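# Heat the ring gear and seat it on the flywheel

## Task

Put the ring gear onto the flywheel so it lies flat and rests on the flywheel's shoulder the whole way round. The gear only fits while hot. To heat it, lay it flat on the heater's pegs and press the button, then wait until the gauge needle stops at its final mark. Once lifted off, it stays hot as long as the returning needle is still over the marks. As soon as any part of it is around the flywheel, it cools almost at once, whatever the gauge reads and even while you are thinking, and it locks where it sits.

## Robot and tools

Robot: two arms, left_arm with a left hand and right_arm with a right hand. Each hand has five fingers and six motors. Scene frame: origin at table-top height, midway between the arms' nominal bases. +z is up, +x points out over the table, and left_arm is on the +y side. Image left and right do not match arm names. Calibrated bases: left_arm at (+0.010, +0.334, +0.013) m, right_arm at (-0.040, -0.348, +0.008) m, both turned only slightly about z. Each arm's poses, targets and offsets use that arm's own base frame. The table and fixed cameras use the scene frame.

Hand point: a spot moving with the palm, about 0.05 m in front of it and 0.15 m out from the wrist face. Its +z runs along the straight fingers and +y comes out of the palm. On the right hand +x points away from the thumb; on the left hand +x points toward the thumb. Straight fingertips sit about 0.06 m beyond the point and 0.06 m behind it along -y. A wrist bracket on the little-finger side can strike objects. Commanded poses are followed loosely: a resting hand may end 1-3 cm (sometimes 5 cm) off, usually low. Per step, orientation is clipped to within 40 degrees of the measured orientation. Keep paths away from an arm's own base, since passing near it can flip the shoulder posture.

execute_actions(actions, cameras): actions is a list of actions. Each action is a table of up to 15 rows, one row per 1/30 s step; a short table repeats its last row. Every row has 28 numbers in [-1, 1]. The first 14 are left_arm: dx, dy, dz, rx, ry, rz, then little, ring, middle, index, thumb_bend, thumb_turn, force_limit, speed. The next 14 are the same for right_arm. The six pose numbers are an offset, not a pose. They count from that arm's Hand target as it stood when the action began, along its base axes, and every row counts from that same start. Scale: 1.0 equals 0.6 m or 180 degrees. rx, ry, rz form one rotation vector about the Hand target position. All zeros re-requests the current Hand target. Repeating the same offset in a later action moves the arm further.

The six finger numbers are absolute motor targets, not offsets: +1 is open/straight, -1 is closed. For thumb_turn, -1 puts the thumb opposite the fingers and +1 puts it beside the palm. force_limit runs from about 0 N at -1 to 10 N at +1 (15 N for the two thumb motors). speed is near zero at -1, reaches full at +0.48 and stays full up to +1. Full travel takes 0.49 s. There is no 'no change' value: to keep a hand as it is, resend the eight numbers of its last executed row. Before any row has been sent, use hand_measured plus hand_force_limit and hand_speed. Useful shapes: open is all +1. A pinch-ready thumb is (+1, +1, +1, +1, +0.65, -1). A firm wrap is roughly (+1, +0.89, -0.35, -0.50, +0.09, -1). The thumb in front and the fingers can enclose objects about 0.035-0.065 m thick, or a handle down to about 0.025 m. For gentle grips close at speed -0.94 or slower with a modest force_limit. To squeeze harder, raise force_limit and also send a target more closed than hand_measured.

move(target, speed, blend, blocking, cameras): target is one 28-number row or a list of up to 15 rows. Each row is laid out as above, and every row's offsets count from the same starting Hand targets. speed is in m/s, from 0.002 to 4.3, default 0.25; turning is capped at twice that in rad/s. It can be one value or one per target. blend is in metres, for rounding corners between listed targets; 0 stops at each one. All arms' paths finish together and are capped at 10 s. Paths do not avoid obstacles or the other arm. blocking=false returns after about 0.5 s while the motion continues. The result adds a move: line giving the ending (done, off_target, moving, held, fault) and the limits that acted (paced = pose clipped, held = steps withheld). done means the arm rests within 10 mm and 2 degrees of its target; it says nothing about contact.

wait(seconds 0-10) lets the scene run. stop brakes a running move. zoom_image(camera, region [x0,y0,x1,y1], at most 504x504 px) enlarges the latest image of cam_high, cam_low, cam_fly, cam_gauge, cam_left_wrist or cam_right_wrist; cam_gauge shows the heater's needle. show_instructions shows the reference pages. finished_scene ends the scene for good. Camera images come back only with an empty actions list or when cameras names them (["all"] for all).

Results: per arm, end_effector_position (m) and end_effector_quat_wxyz in the base frame, and Hand target (the last commanded pose after clipping, from which the next offsets count). Also joint positions, velocities ('within noise' when still) and torques (offset, noisy, include gravity). Per hand: hand_measured, hand_stopped_by (moving, target, force, stalled, fault) and hand_load_n in motor order. Positive load means the finger is being pushed open. A load falling to near 0 signals a lost grip. Calls that ran actions also list intermediate hand positions.

Cautions: the scene keeps running while you reason, so the gear can cool during long pauses. If it is partly over the flywheel it seizes instantly, so align it before lowering. Do not drop parts, release moving parts, slam, or push hard on fixed or heavy items. Nothing may fall or be left off the table. Any contact between the two hands or arms can fail the scene. Avoid overloading fingers with heavy or fast-swung loads. Motors heat when holding loads, reaching far or pressing against something. A MOTOR HOT line appears at 85 °C, and at 100 °C the arm drops for 30-60 s. To end a press, command the target back beyond the hand point. Loose objects may occasionally get nudged.

Each tool is called after "Request:" as name(argument=value, ...), one argument or row to a line, values as JSON.

Reference images:

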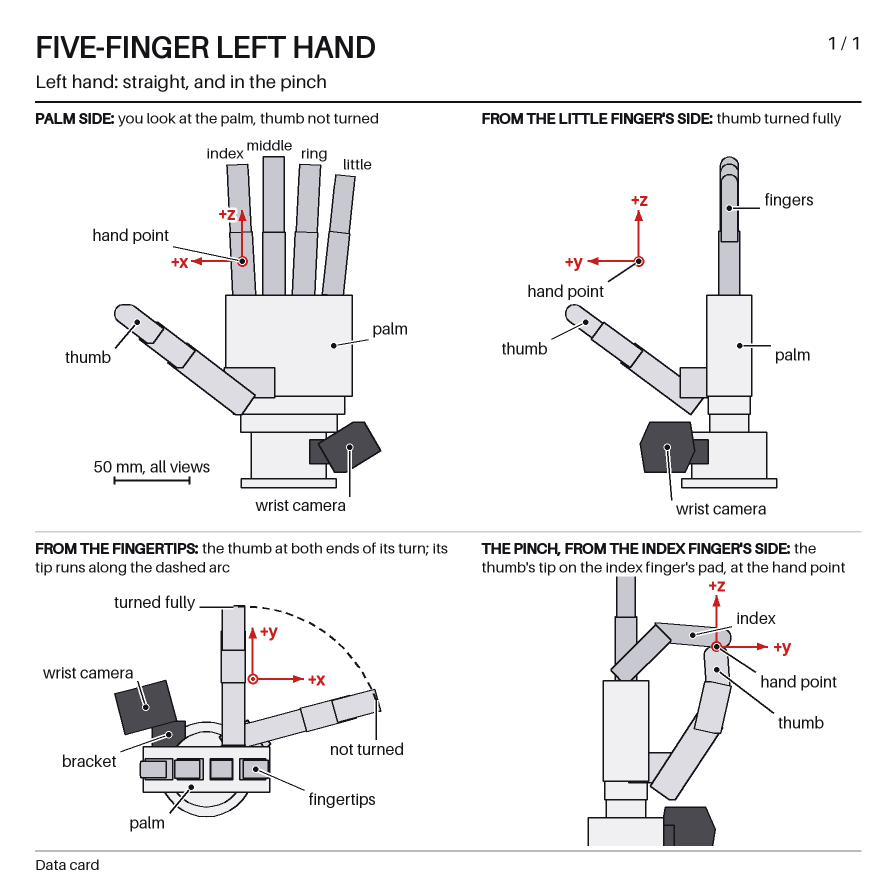

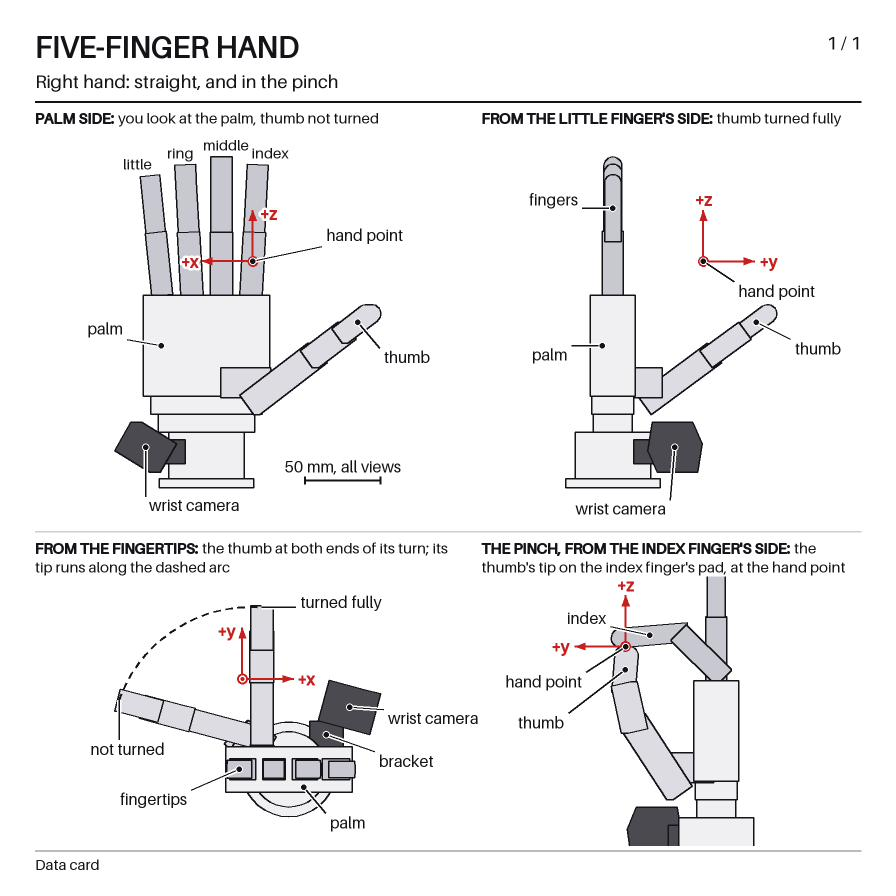

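## Session

Request:
execute_actions(
  actions=[],
)

Scene clock: 0.00 s.
left_arm: end_effector_position=(+0.5960, -0.0362, +0.1624) hand_measured=(+1.000, +1.000, +1.000, +1.000, +1.000, +1.000) hand_load_n=(+0.0, +0.0, +0.0, +0.0, +0.0, +0.5) hand_stopped_by=(target, target, target, target, target, target) hand_force_limit=0.00 hand_speed=-0.80 end_effector_quat_wxyz=(+0.058, +0.894, -0.442, +0.052) | right_arm: end_effector_position=(+0.2649, +0.3037, +0.2424) hand_measured=(+1.000, +1.000, +1.000, +1.000, +1.000, +1.000) hand_load_n=(+0.0, +0.5, +0.0, +0.0, +0.0, +0.5) hand_stopped_by=(target, target, target, target, target, target) hand_force_limit=0.00 hand_speed=-0.80 end_effector_quat_wxyz=(+0.120, +0.928, +0.248, +0.249)
Joint positions: left_arm=[0.086 1.986 1.909 -1.465 0.152 -0.568] | right_arm=[1.177 1.425 1.312 -1.331 0.547 -0.952]
Joint velocities: within noise
Joint torques (N m): no reading
Heat: left arm: hottest wrist pitch 26 °C; right arm: hottest waist 26 °C.
Hand target: left_arm +0.6015, -0.0357, +0.1639; +0.055, +0.893, -0.442, +0.056 | right_arm +0.2678, +0.3105, +0.2538; +0.108, +0.929, +0.244, +0.259

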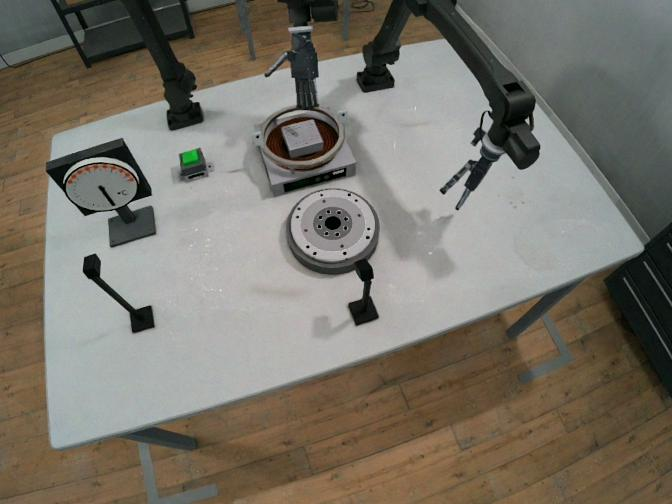

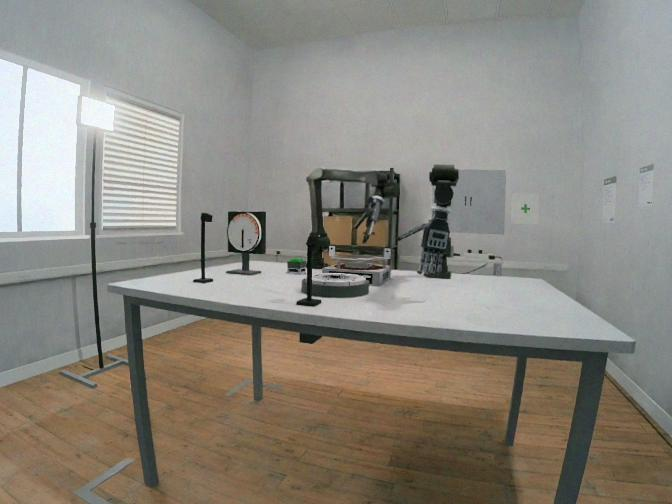

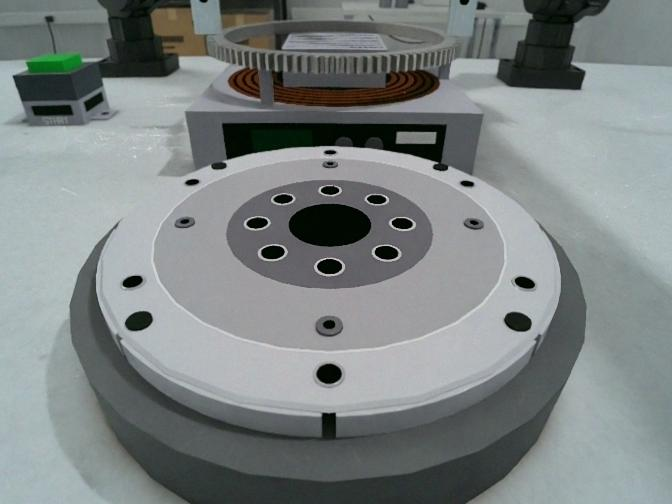

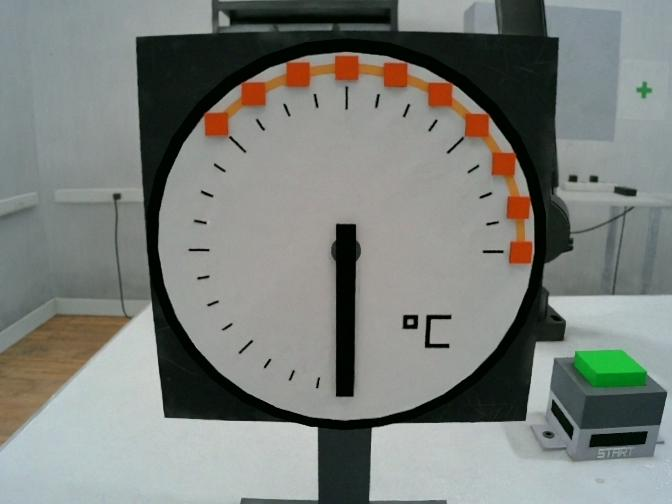

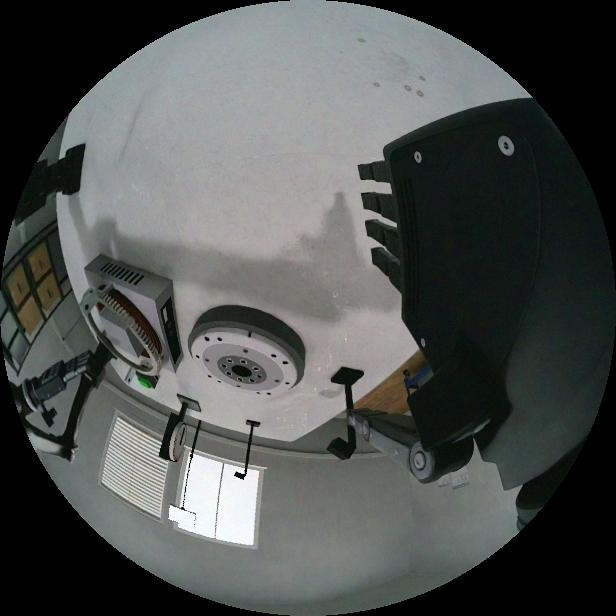

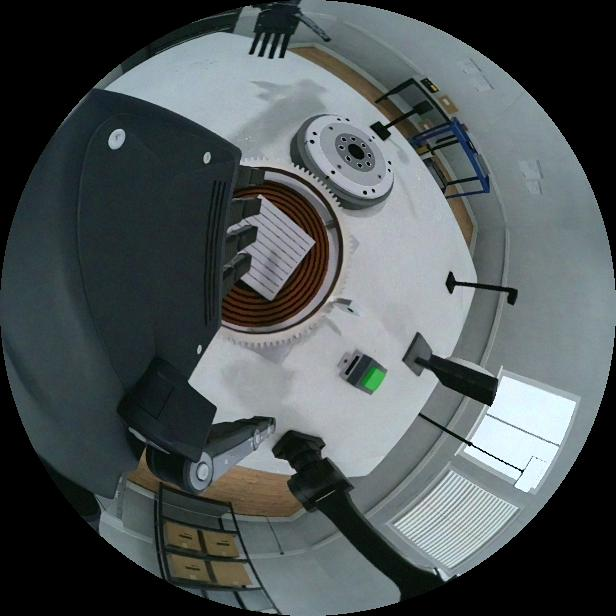

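Request:
zoom_image(
  camera="cam_high",
  region=[230, 80, 400, 290],
)

Request:
zoom_image(
  camera="cam_fly",
  region=[170, 0, 500, 180],
)

Request:
zoom_image(
  camera="cam_right_wrist",
  region=[180, 80, 460, 400],
)

Request:
zoom_image(
  camera="cam_left_wrist",
  region=[60, 230, 320, 430],
)

Request:
zoom_image(
  camera="cam_low",
  region=[190, 150, 480, 320],
)

Request:
zoom_image(
  camera="cam_high",
  region=[40, 100, 240, 250],
)

Scaled by 2.400.

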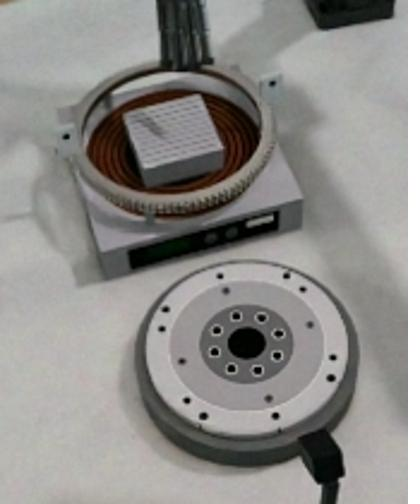

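Scaled by 1.527.

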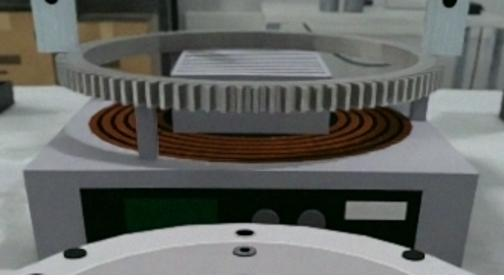

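Scaled by 1.575 from the camera's 616x616 image, which has a finer 880x880 frame.

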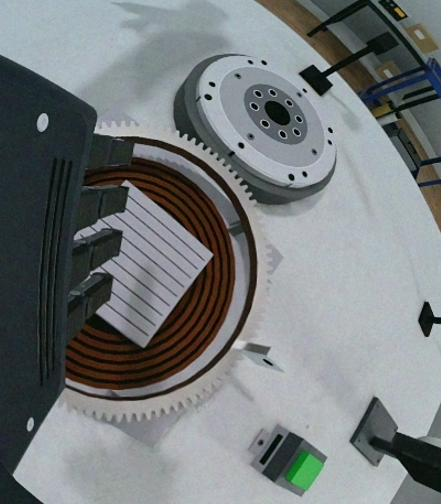

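Scaled by 1.938 from the camera's 616x616 image, which has a finer 880x880 frame.

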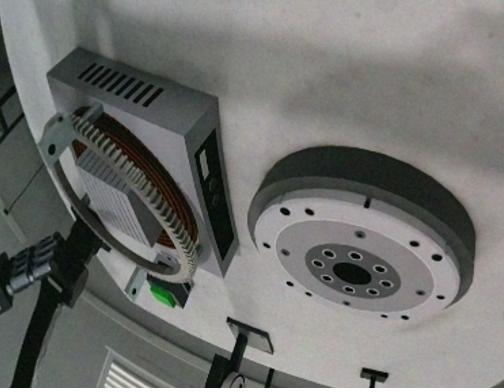

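Scaled by 1.738.

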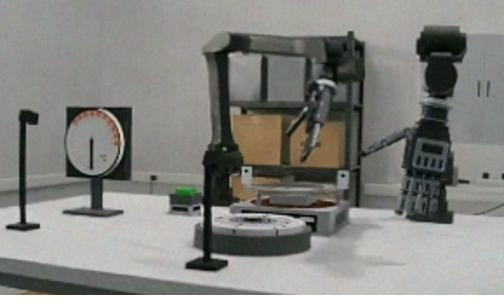

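Scaled by 2.520.

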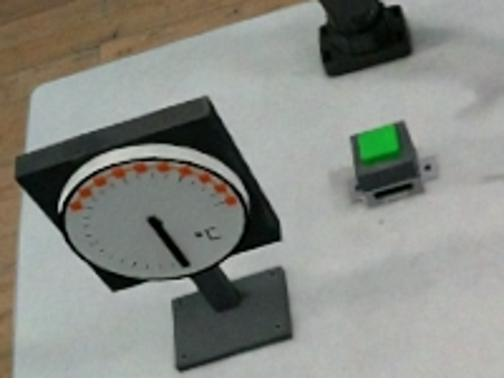

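Request:
zoom_image(
  camera="cam_right_wrist",
  region=[310, 270, 380, 340],
)

Request:
zoom_image(
  camera="cam_high",
  region=[245, 95, 355, 195],
)

Request:
zoom_image(
  camera="cam_fly",
  region=[170, 0, 290, 110],
)

Request:
zoom_image(
  camera="cam_left_wrist",
  region=[70, 250, 180, 380],
)

Scaled by 7.200 from the camera's 616x616 image, which has a finer 880x880 frame.

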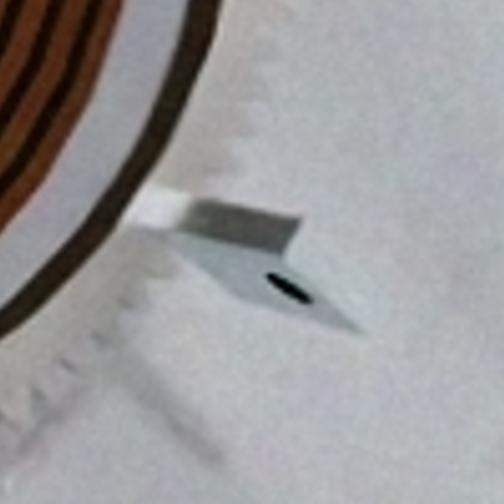

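Scaled by 4.582.

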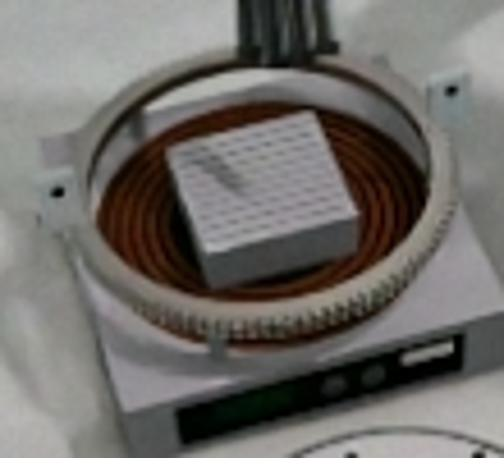

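Scaled by 4.200.

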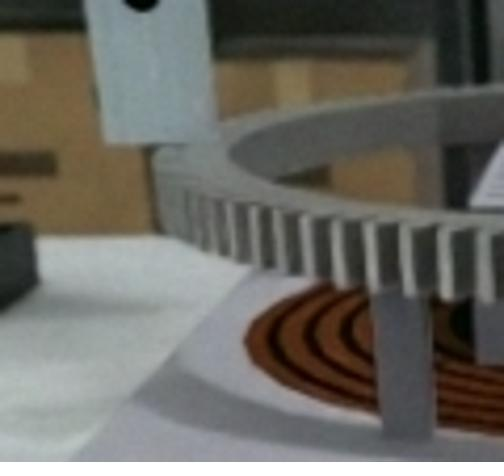

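Scaled by 3.877 from the camera's 616x616 image, which has a finer 880x880 frame.

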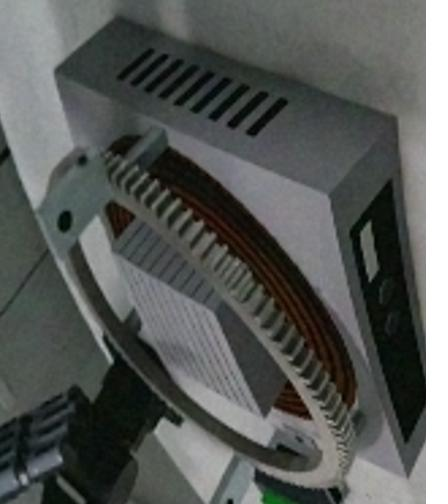

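Request:
move(
  target=[
    [-0.3358,-0.0905,0.1102,0.067,-0.119,-0.083,1,1,1,1,1,1,0,-0.8,-0.0963,-0.3175,0.1437,0.1105,0.0455,-0.354,-1,-1,-1,1,1,1,0,0],
    [-0.6442,-0.1688,0.1552,0.1337,-0.2373,-0.1653,1,1,1,1,1,1,0,-0.8,-0.1397,-0.5292,0.027,0.201,0.0827,-0.643,-1,-1,-1,1,1,1,0,0],
  ],
  blend=[0.05,0],
  speed=0.25,
  cameras=["all"],
)

Scene clock: 43.23 s.
left_arm: end_effector_position=(+0.2197, -0.1383, +0.2629) hand_measured=(+1.000, +1.000, +1.000, +1.000, +1.000, +1.000) hand_load_n=(+0.0, +0.0, +0.0, +0.0, -0.5, +0.0) hand_stopped_by=(target, target, target, target, target, target) hand_force_limit=0.00 hand_speed=-0.80 end_effector_quat_wxyz=(-0.278, +0.664, -0.638, +0.272) | right_arm: end_effector_position=(+0.1879, -0.0060, +0.2711) hand_measured=(-1.000, -1.000, -1.000, +1.000, +1.000, +1.000) hand_load_n=(+0.0, -0.5, +0.0, +0.0, +0.0, +0.0) hand_stopped_by=(target, target, target, target, target, target) hand_force_limit=0.00 hand_speed=0.00 end_effector_quat_wxyz=(-0.004, +0.709, -0.705, +0.008)
Joint positions: left_arm=[-0.733 0.61 0.868 -1.19 -0.518 -0.598] | right_arm=[-0.141 0.984 1.133 -1.703 0.004 -0.148]
Joint torques (N m): left_arm=[-0.03 0.38 7.49 1.21 -0.36 -0.08] | right_arm=[0.67 -3.31 8.53 -0.05 -0.13 -0.04]
Heat: left arm: hottest elbow 28 °C; right arm: hottest waist 26 °C.
Hand target: left_arm +0.2150, -0.1371, +0.2571; -0.276, +0.665, -0.641, +0.266 | right_arm +0.1840, -0.0071, +0.2699; +0.000, +0.706, -0.708, +0.000
Off the commanded pose: left_arm 0.008 m, 1 deg | right_arm 0.004 m, 1 deg.
joint sent to its limit (right arm) — joint 4 (wrist pitch), lower limit. The joint targets still meet the commanded pose.
move: done

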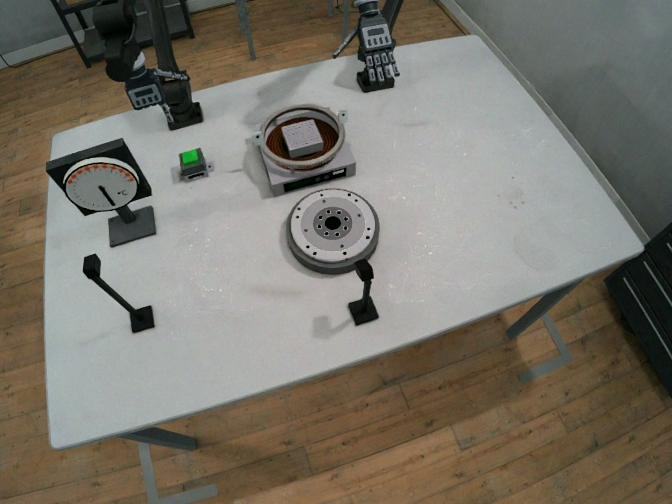

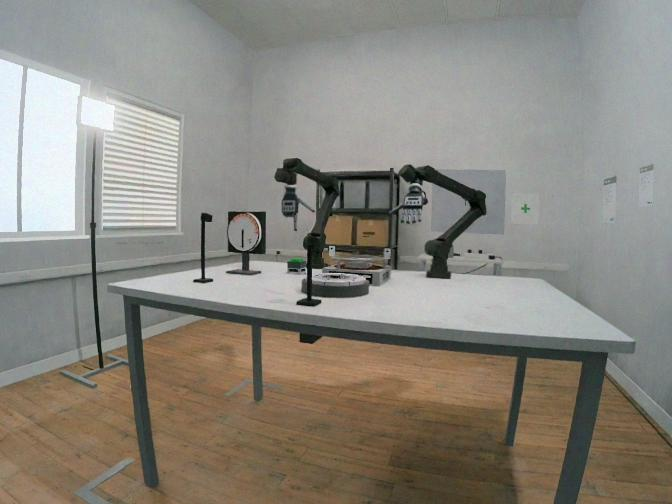

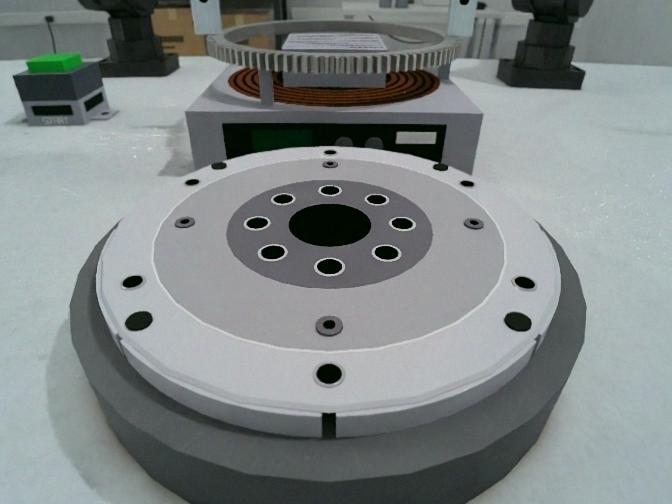

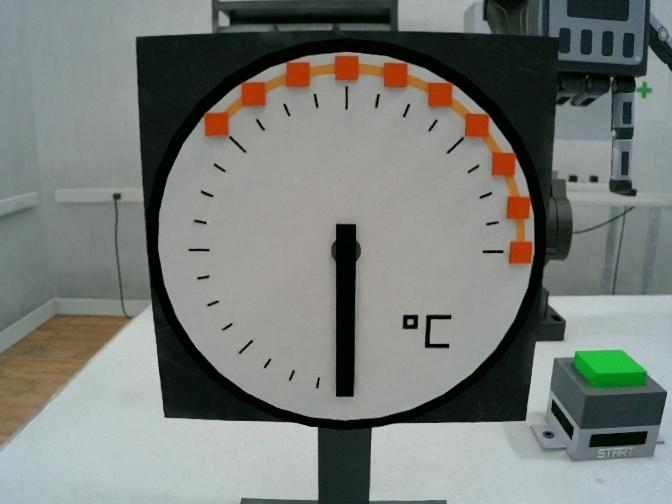

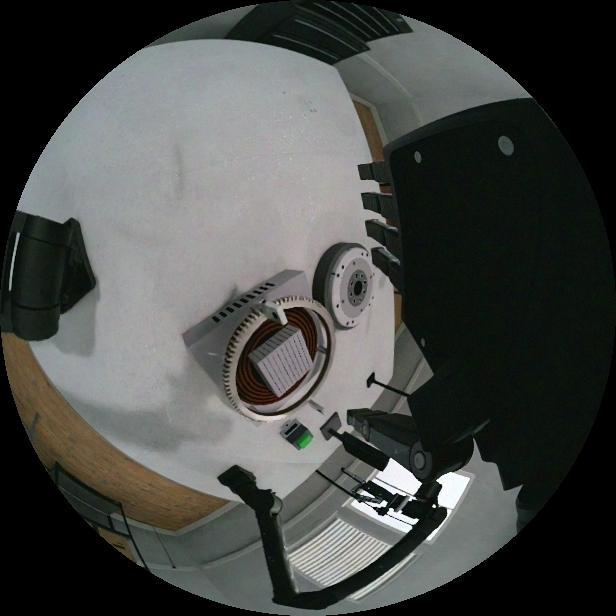

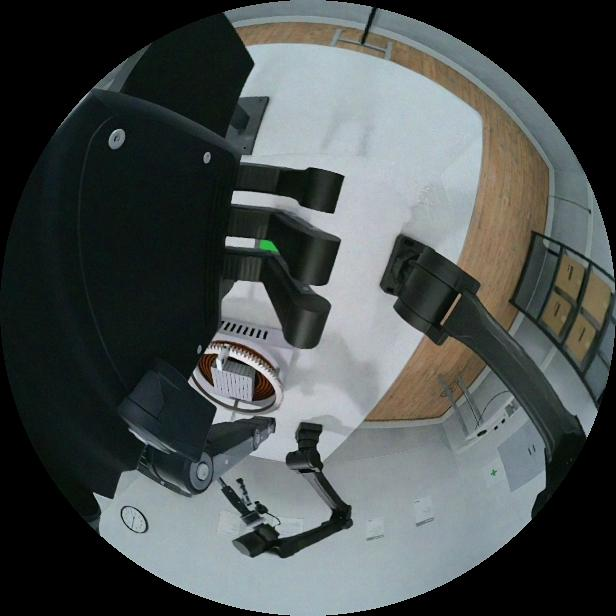

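Request:
zoom_image(
  camera="cam_left_wrist",
  region=[170, 240, 400, 470],
)

Request:
zoom_image(
  camera="cam_left_wrist",
  region=[240, 280, 310, 350],
)

Request:
zoom_image(
  camera="cam_right_wrist",
  region=[180, 180, 360, 420],
)

Scaled by 2.191 from the camera's 616x616 image, which has a finer 880x880 frame.

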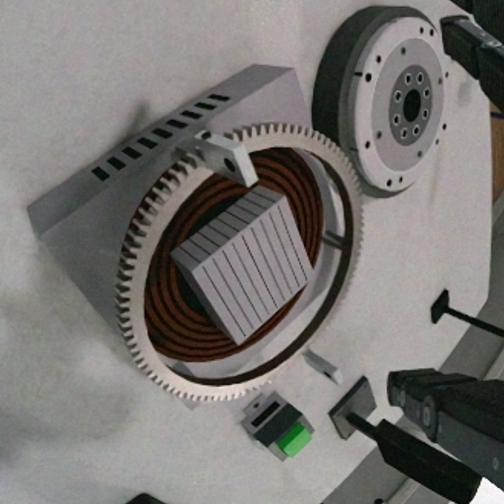

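Scaled by 7.200 from the camera's 616x616 image, which has a finer 880x880 frame.

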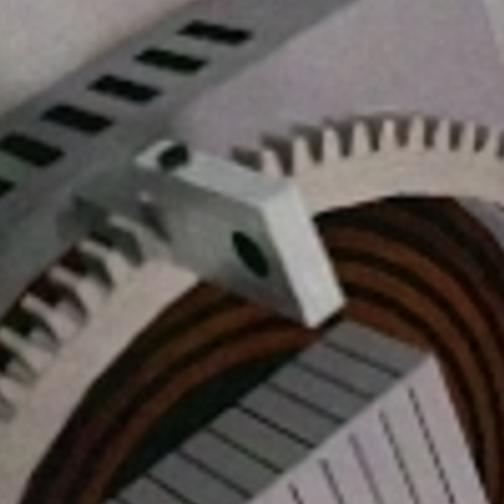

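Scaled by 2.100 from the camera's 616x616 image, which has a finer 880x880 frame.

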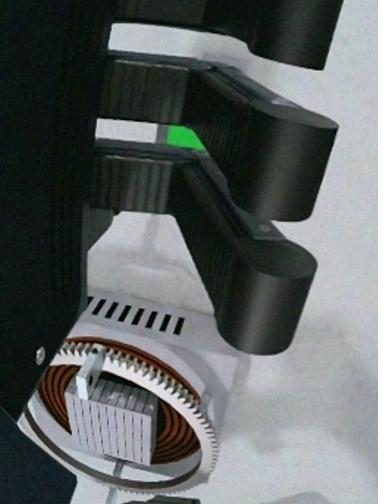

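Request:
move(
  target=[0.036,-0.0643,-0.0667,0,0,0,1,1,0.65,0.5,0.5,-1,0,0,0,0.0083,-0.19,0,0,0,-1,-1,-1,1,1,1,0,0],
  speed=0.2,
  cameras=["all"],
)

Scene clock: 118.30 s.
left_arm: end_effector_position=(+0.2354, -0.1712, +0.2226) hand_measured=(+1.000, +1.000, +0.650, +0.500, +0.500, -1.000) hand_load_n=(+0.0, +0.0, +0.0, +0.0, +0.0, +0.0) hand_stopped_by=(target, target, target, target, target, target) hand_force_limit=0.00 hand_speed=0.00 end_effector_quat_wxyz=(-0.277, +0.665, -0.641, +0.265) | right_arm: end_effector_position=(+0.1834, -0.0049, +0.1593) hand_measured=(-1.000, -1.000, -1.000, +1.000, +1.000, +1.000) hand_load_n=(+0.0, +0.0, +0.0, +0.0, +0.0, +0.0) hand_stopped_by=(target, target, target, target, target, target) hand_force_limit=0.00 hand_speed=0.00 end_effector_quat_wxyz=(+0.001, +0.707, -0.708, +0.001)
Joint positions: left_arm=[-0.802 0.712 0.803 -1.074 -0.557 -0.665] | right_arm=[-0.141 0.983 0.836 -1.424 0.004 -0.14]
Joint torques (N m): left_arm=[-0.09 0.21 7.61 2.37 -0.4 -0.08] | right_arm=[2.55 -3.49 8.5 0.68 -0.07 0.08]
Heat: left arm: hottest elbow 30 °C; right arm: hottest elbow 27 °C.
Hand target: left_arm +0.2367, -0.1757, +0.2172; -0.276, +0.665, -0.641, +0.266 | right_arm +0.1839, -0.0021, +0.1560; +0.000, +0.706, -0.708, +0.000
Off the commanded pose: left_arm 0.007 m, 0 deg | right_arm 0.004 m, 0 deg.
move: done

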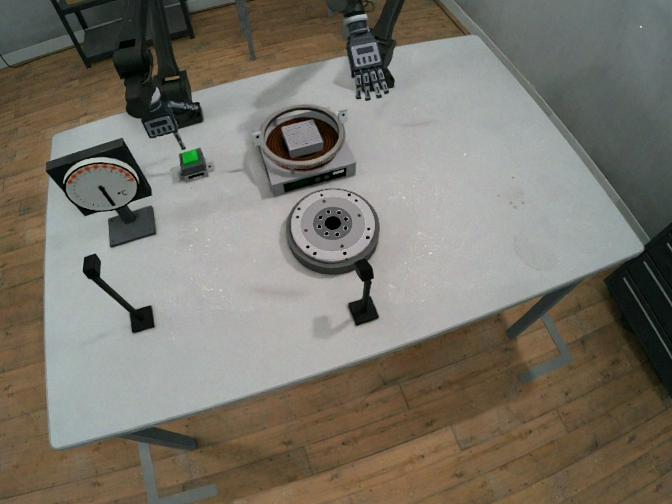

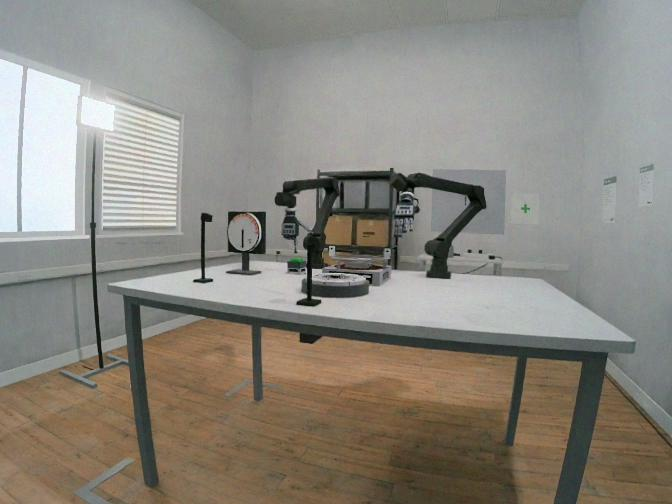

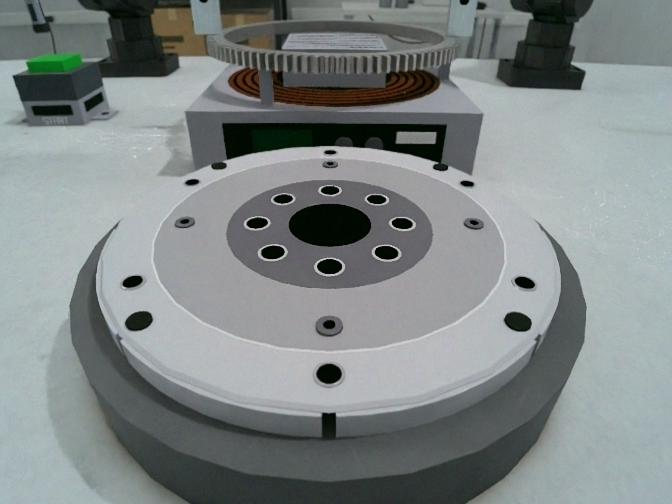

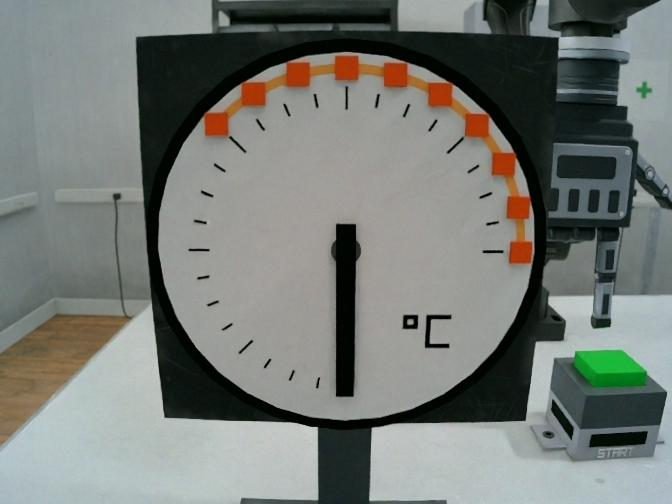

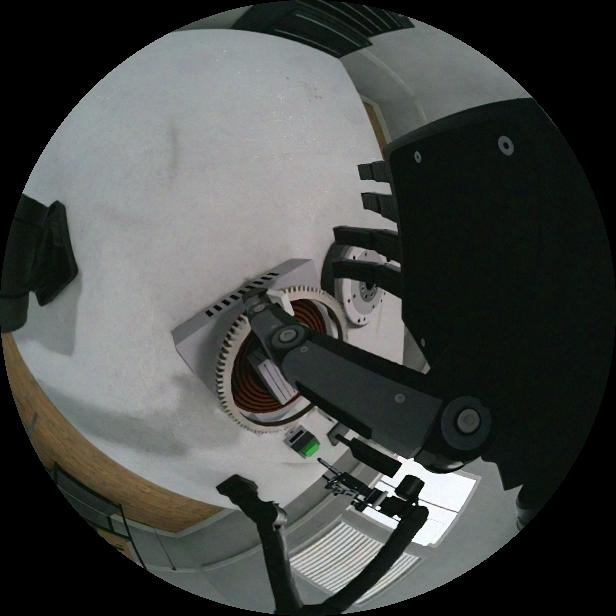

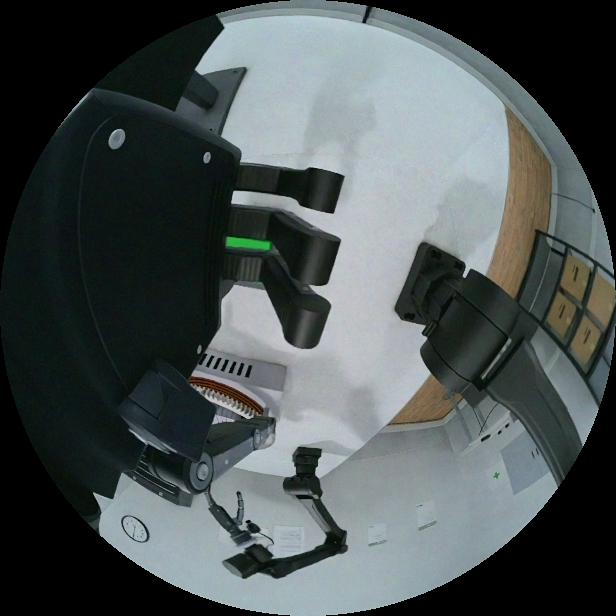

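Request:
zoom_image(
  camera="cam_high",
  region=[120, 80, 240, 200],
)

Request:
zoom_image(
  camera="cam_gauge",
  region=[500, 200, 672, 480],
)

Request:
zoom_image(
  camera="cam_left_wrist",
  region=[170, 210, 410, 450],
)

Request:
zoom_image(
  camera="cam_right_wrist",
  region=[180, 130, 360, 330],
)

Request:
zoom_image(
  camera="cam_fly",
  region=[0, 0, 120, 140],
)

Scaled by 4.200.

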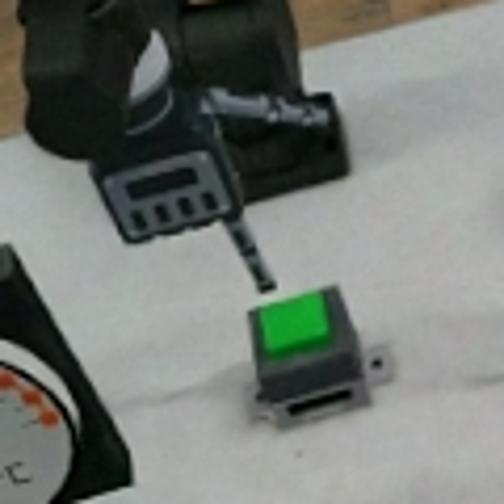

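Scaled by 1.800.

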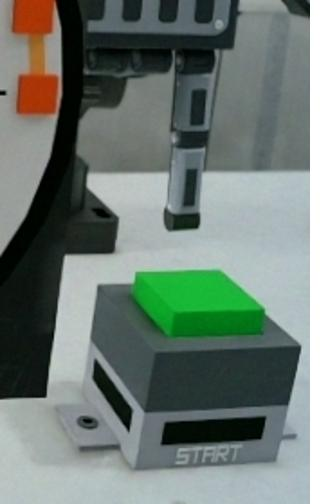

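Scaled by 2.100 from the camera's 616x616 image, which has a finer 880x880 frame.

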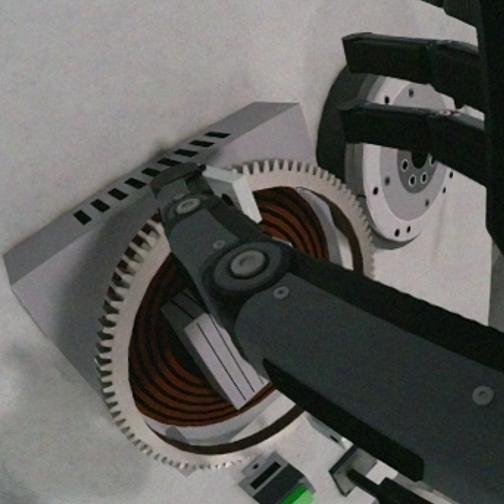

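Scaled by 2.520 from the camera's 616x616 image, which has a finer 880x880 frame.

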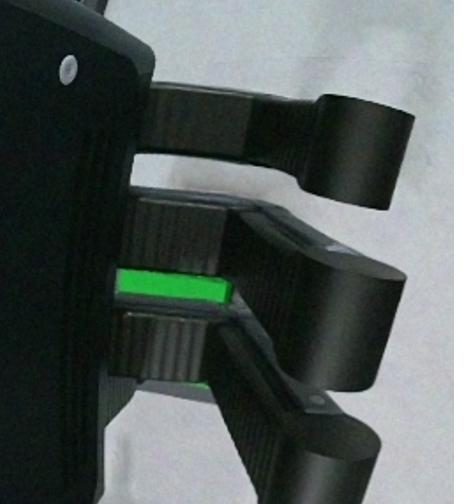

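Scaled by 3.600.

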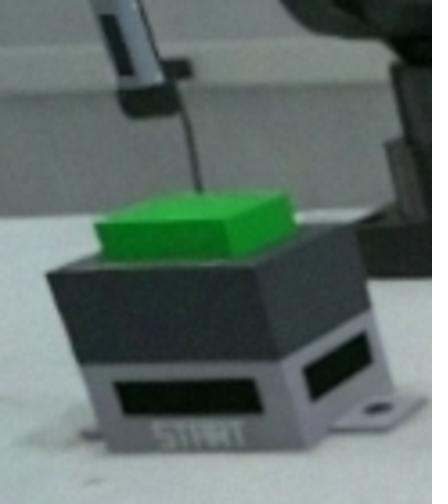

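Request:
move(
  target=[0,0,0,0,0,0,1,1,0.65,0.5,0.5,-1,0,0,0.01,0.013,-0.033,0,0,0,-1,-1,-1,1,1,1,0,0],
  speed=0.1,
  cameras=["all"],
)

Request:
zoom_image(
  camera="cam_high",
  region=[130, 90, 230, 190],
)

Request:
zoom_image(
  camera="cam_gauge",
  region=[500, 200, 672, 480],
)

Request:
zoom_image(
  camera="cam_fly",
  region=[0, 0, 120, 140],
)

Request:
zoom_image(
  camera="cam_right_wrist",
  region=[180, 130, 360, 330],
)

Scene clock: 192.37 s.
left_arm: end_effector_position=(+0.2354, -0.1712, +0.2226) hand_measured=(+1.000, +1.000, +0.650, +0.500, +0.500, -1.000) hand_load_n=(+0.0, +0.0, +0.0, +0.0, +0.0, +0.0) hand_stopped_by=(target, target, target, target, target, target) hand_force_limit=0.00 hand_speed=0.00 end_effector_quat_wxyz=(-0.277, +0.665, -0.641, +0.265) | right_arm: end_effector_position=(+0.1894, +0.0021, +0.1404) hand_measured=(-1.000, -1.000, -1.000, +1.000, +1.000, +1.000) hand_load_n=(+0.0, +0.0, +0.0, +0.0, +0.0, +0.0) hand_stopped_by=(target, target, target, target, target, target) hand_force_limit=0.00 hand_speed=0.00 end_effector_quat_wxyz=(-0.001, +0.705, -0.709, +0.004)
Joint positions: left_arm=[-0.802 0.712 0.803 -1.074 -0.557 -0.665] | right_arm=[-0.111 1.003 0.799 -1.361 0.004 -0.106]
Joint torques (N m): left_arm=[0.03 0.21 7.62 2.36 -0.4 -0.08] | right_arm=[2.32 -2.61 8.42 0.72 -0.07 0.02]
Heat: left arm: hottest elbow 29 °C; right arm: hottest elbow 27 °C.
Hand target: left_arm +0.2366, -0.1757, +0.2171; -0.276, +0.665, -0.641, +0.266 | right_arm +0.1900, +0.0057, +0.1362; +0.000, +0.706, -0.708, +0.000
Off the commanded pose: left_arm 0.007 m, 0 deg | right_arm 0.006 m, 0 deg.
move: done

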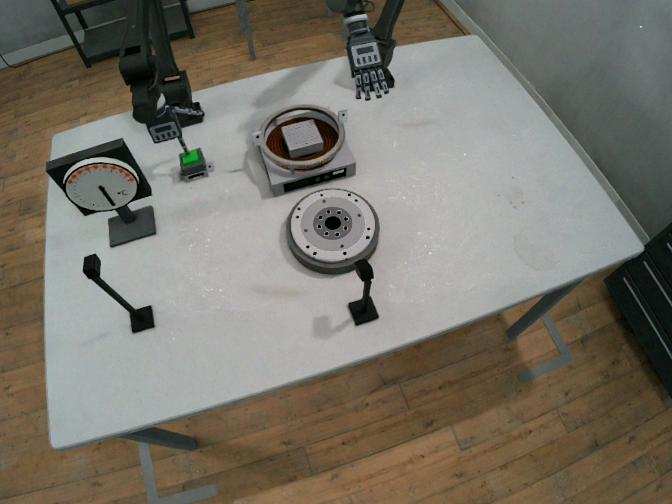

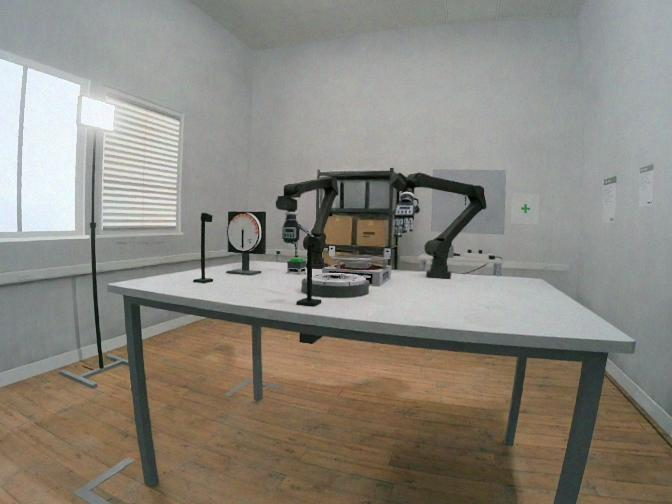

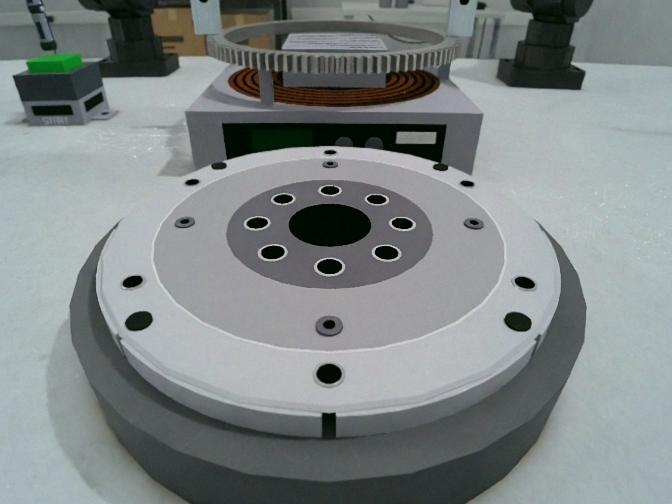

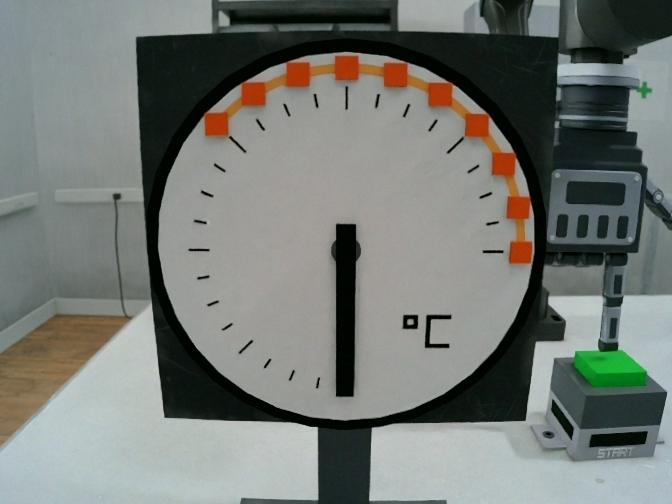

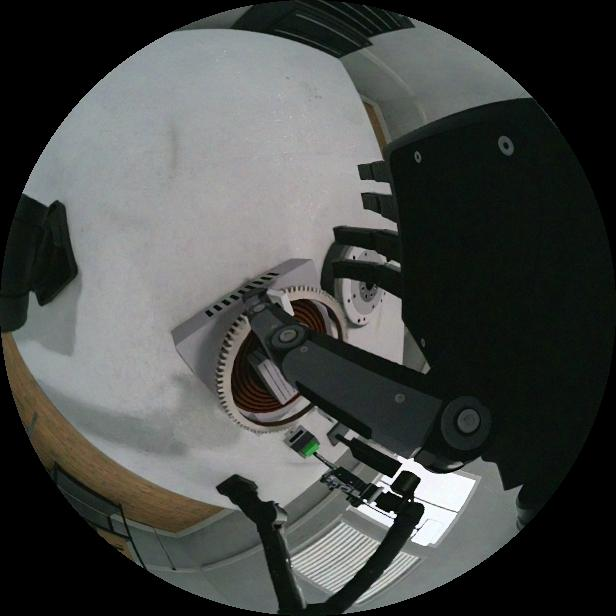

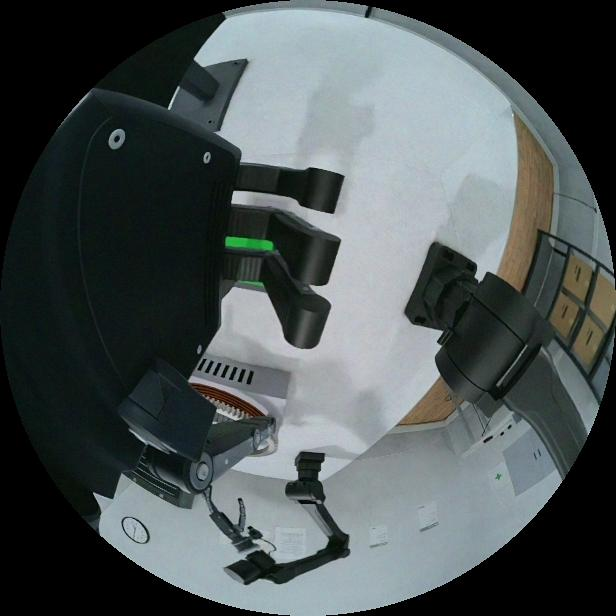

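Scaled by 5.040.

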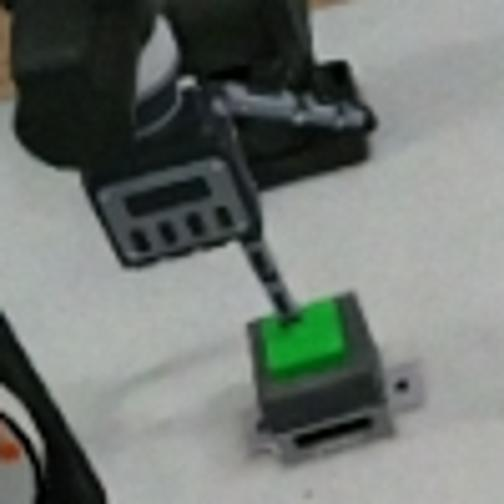

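Scaled by 1.800.

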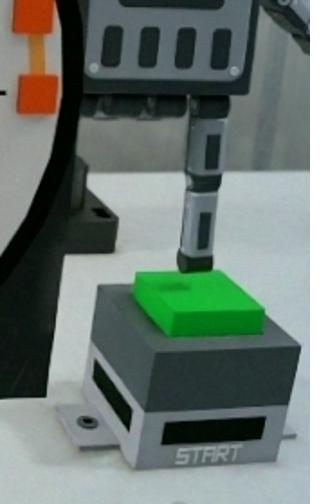

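Scaled by 3.600.

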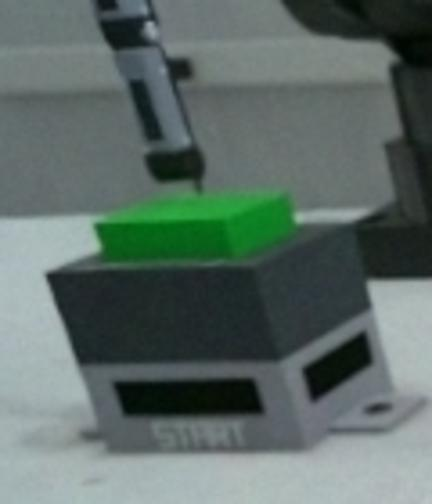

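Scaled by 2.520 from the camera's 616x616 image, which has a finer 880x880 frame.

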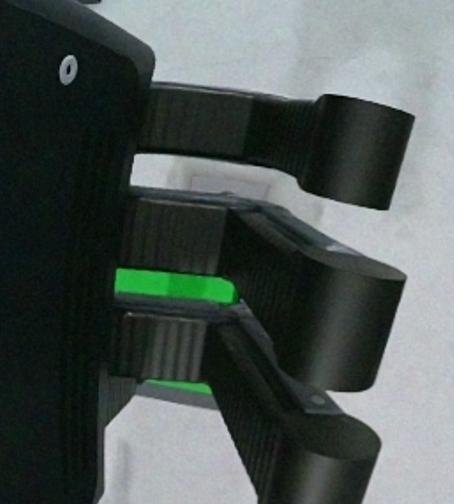

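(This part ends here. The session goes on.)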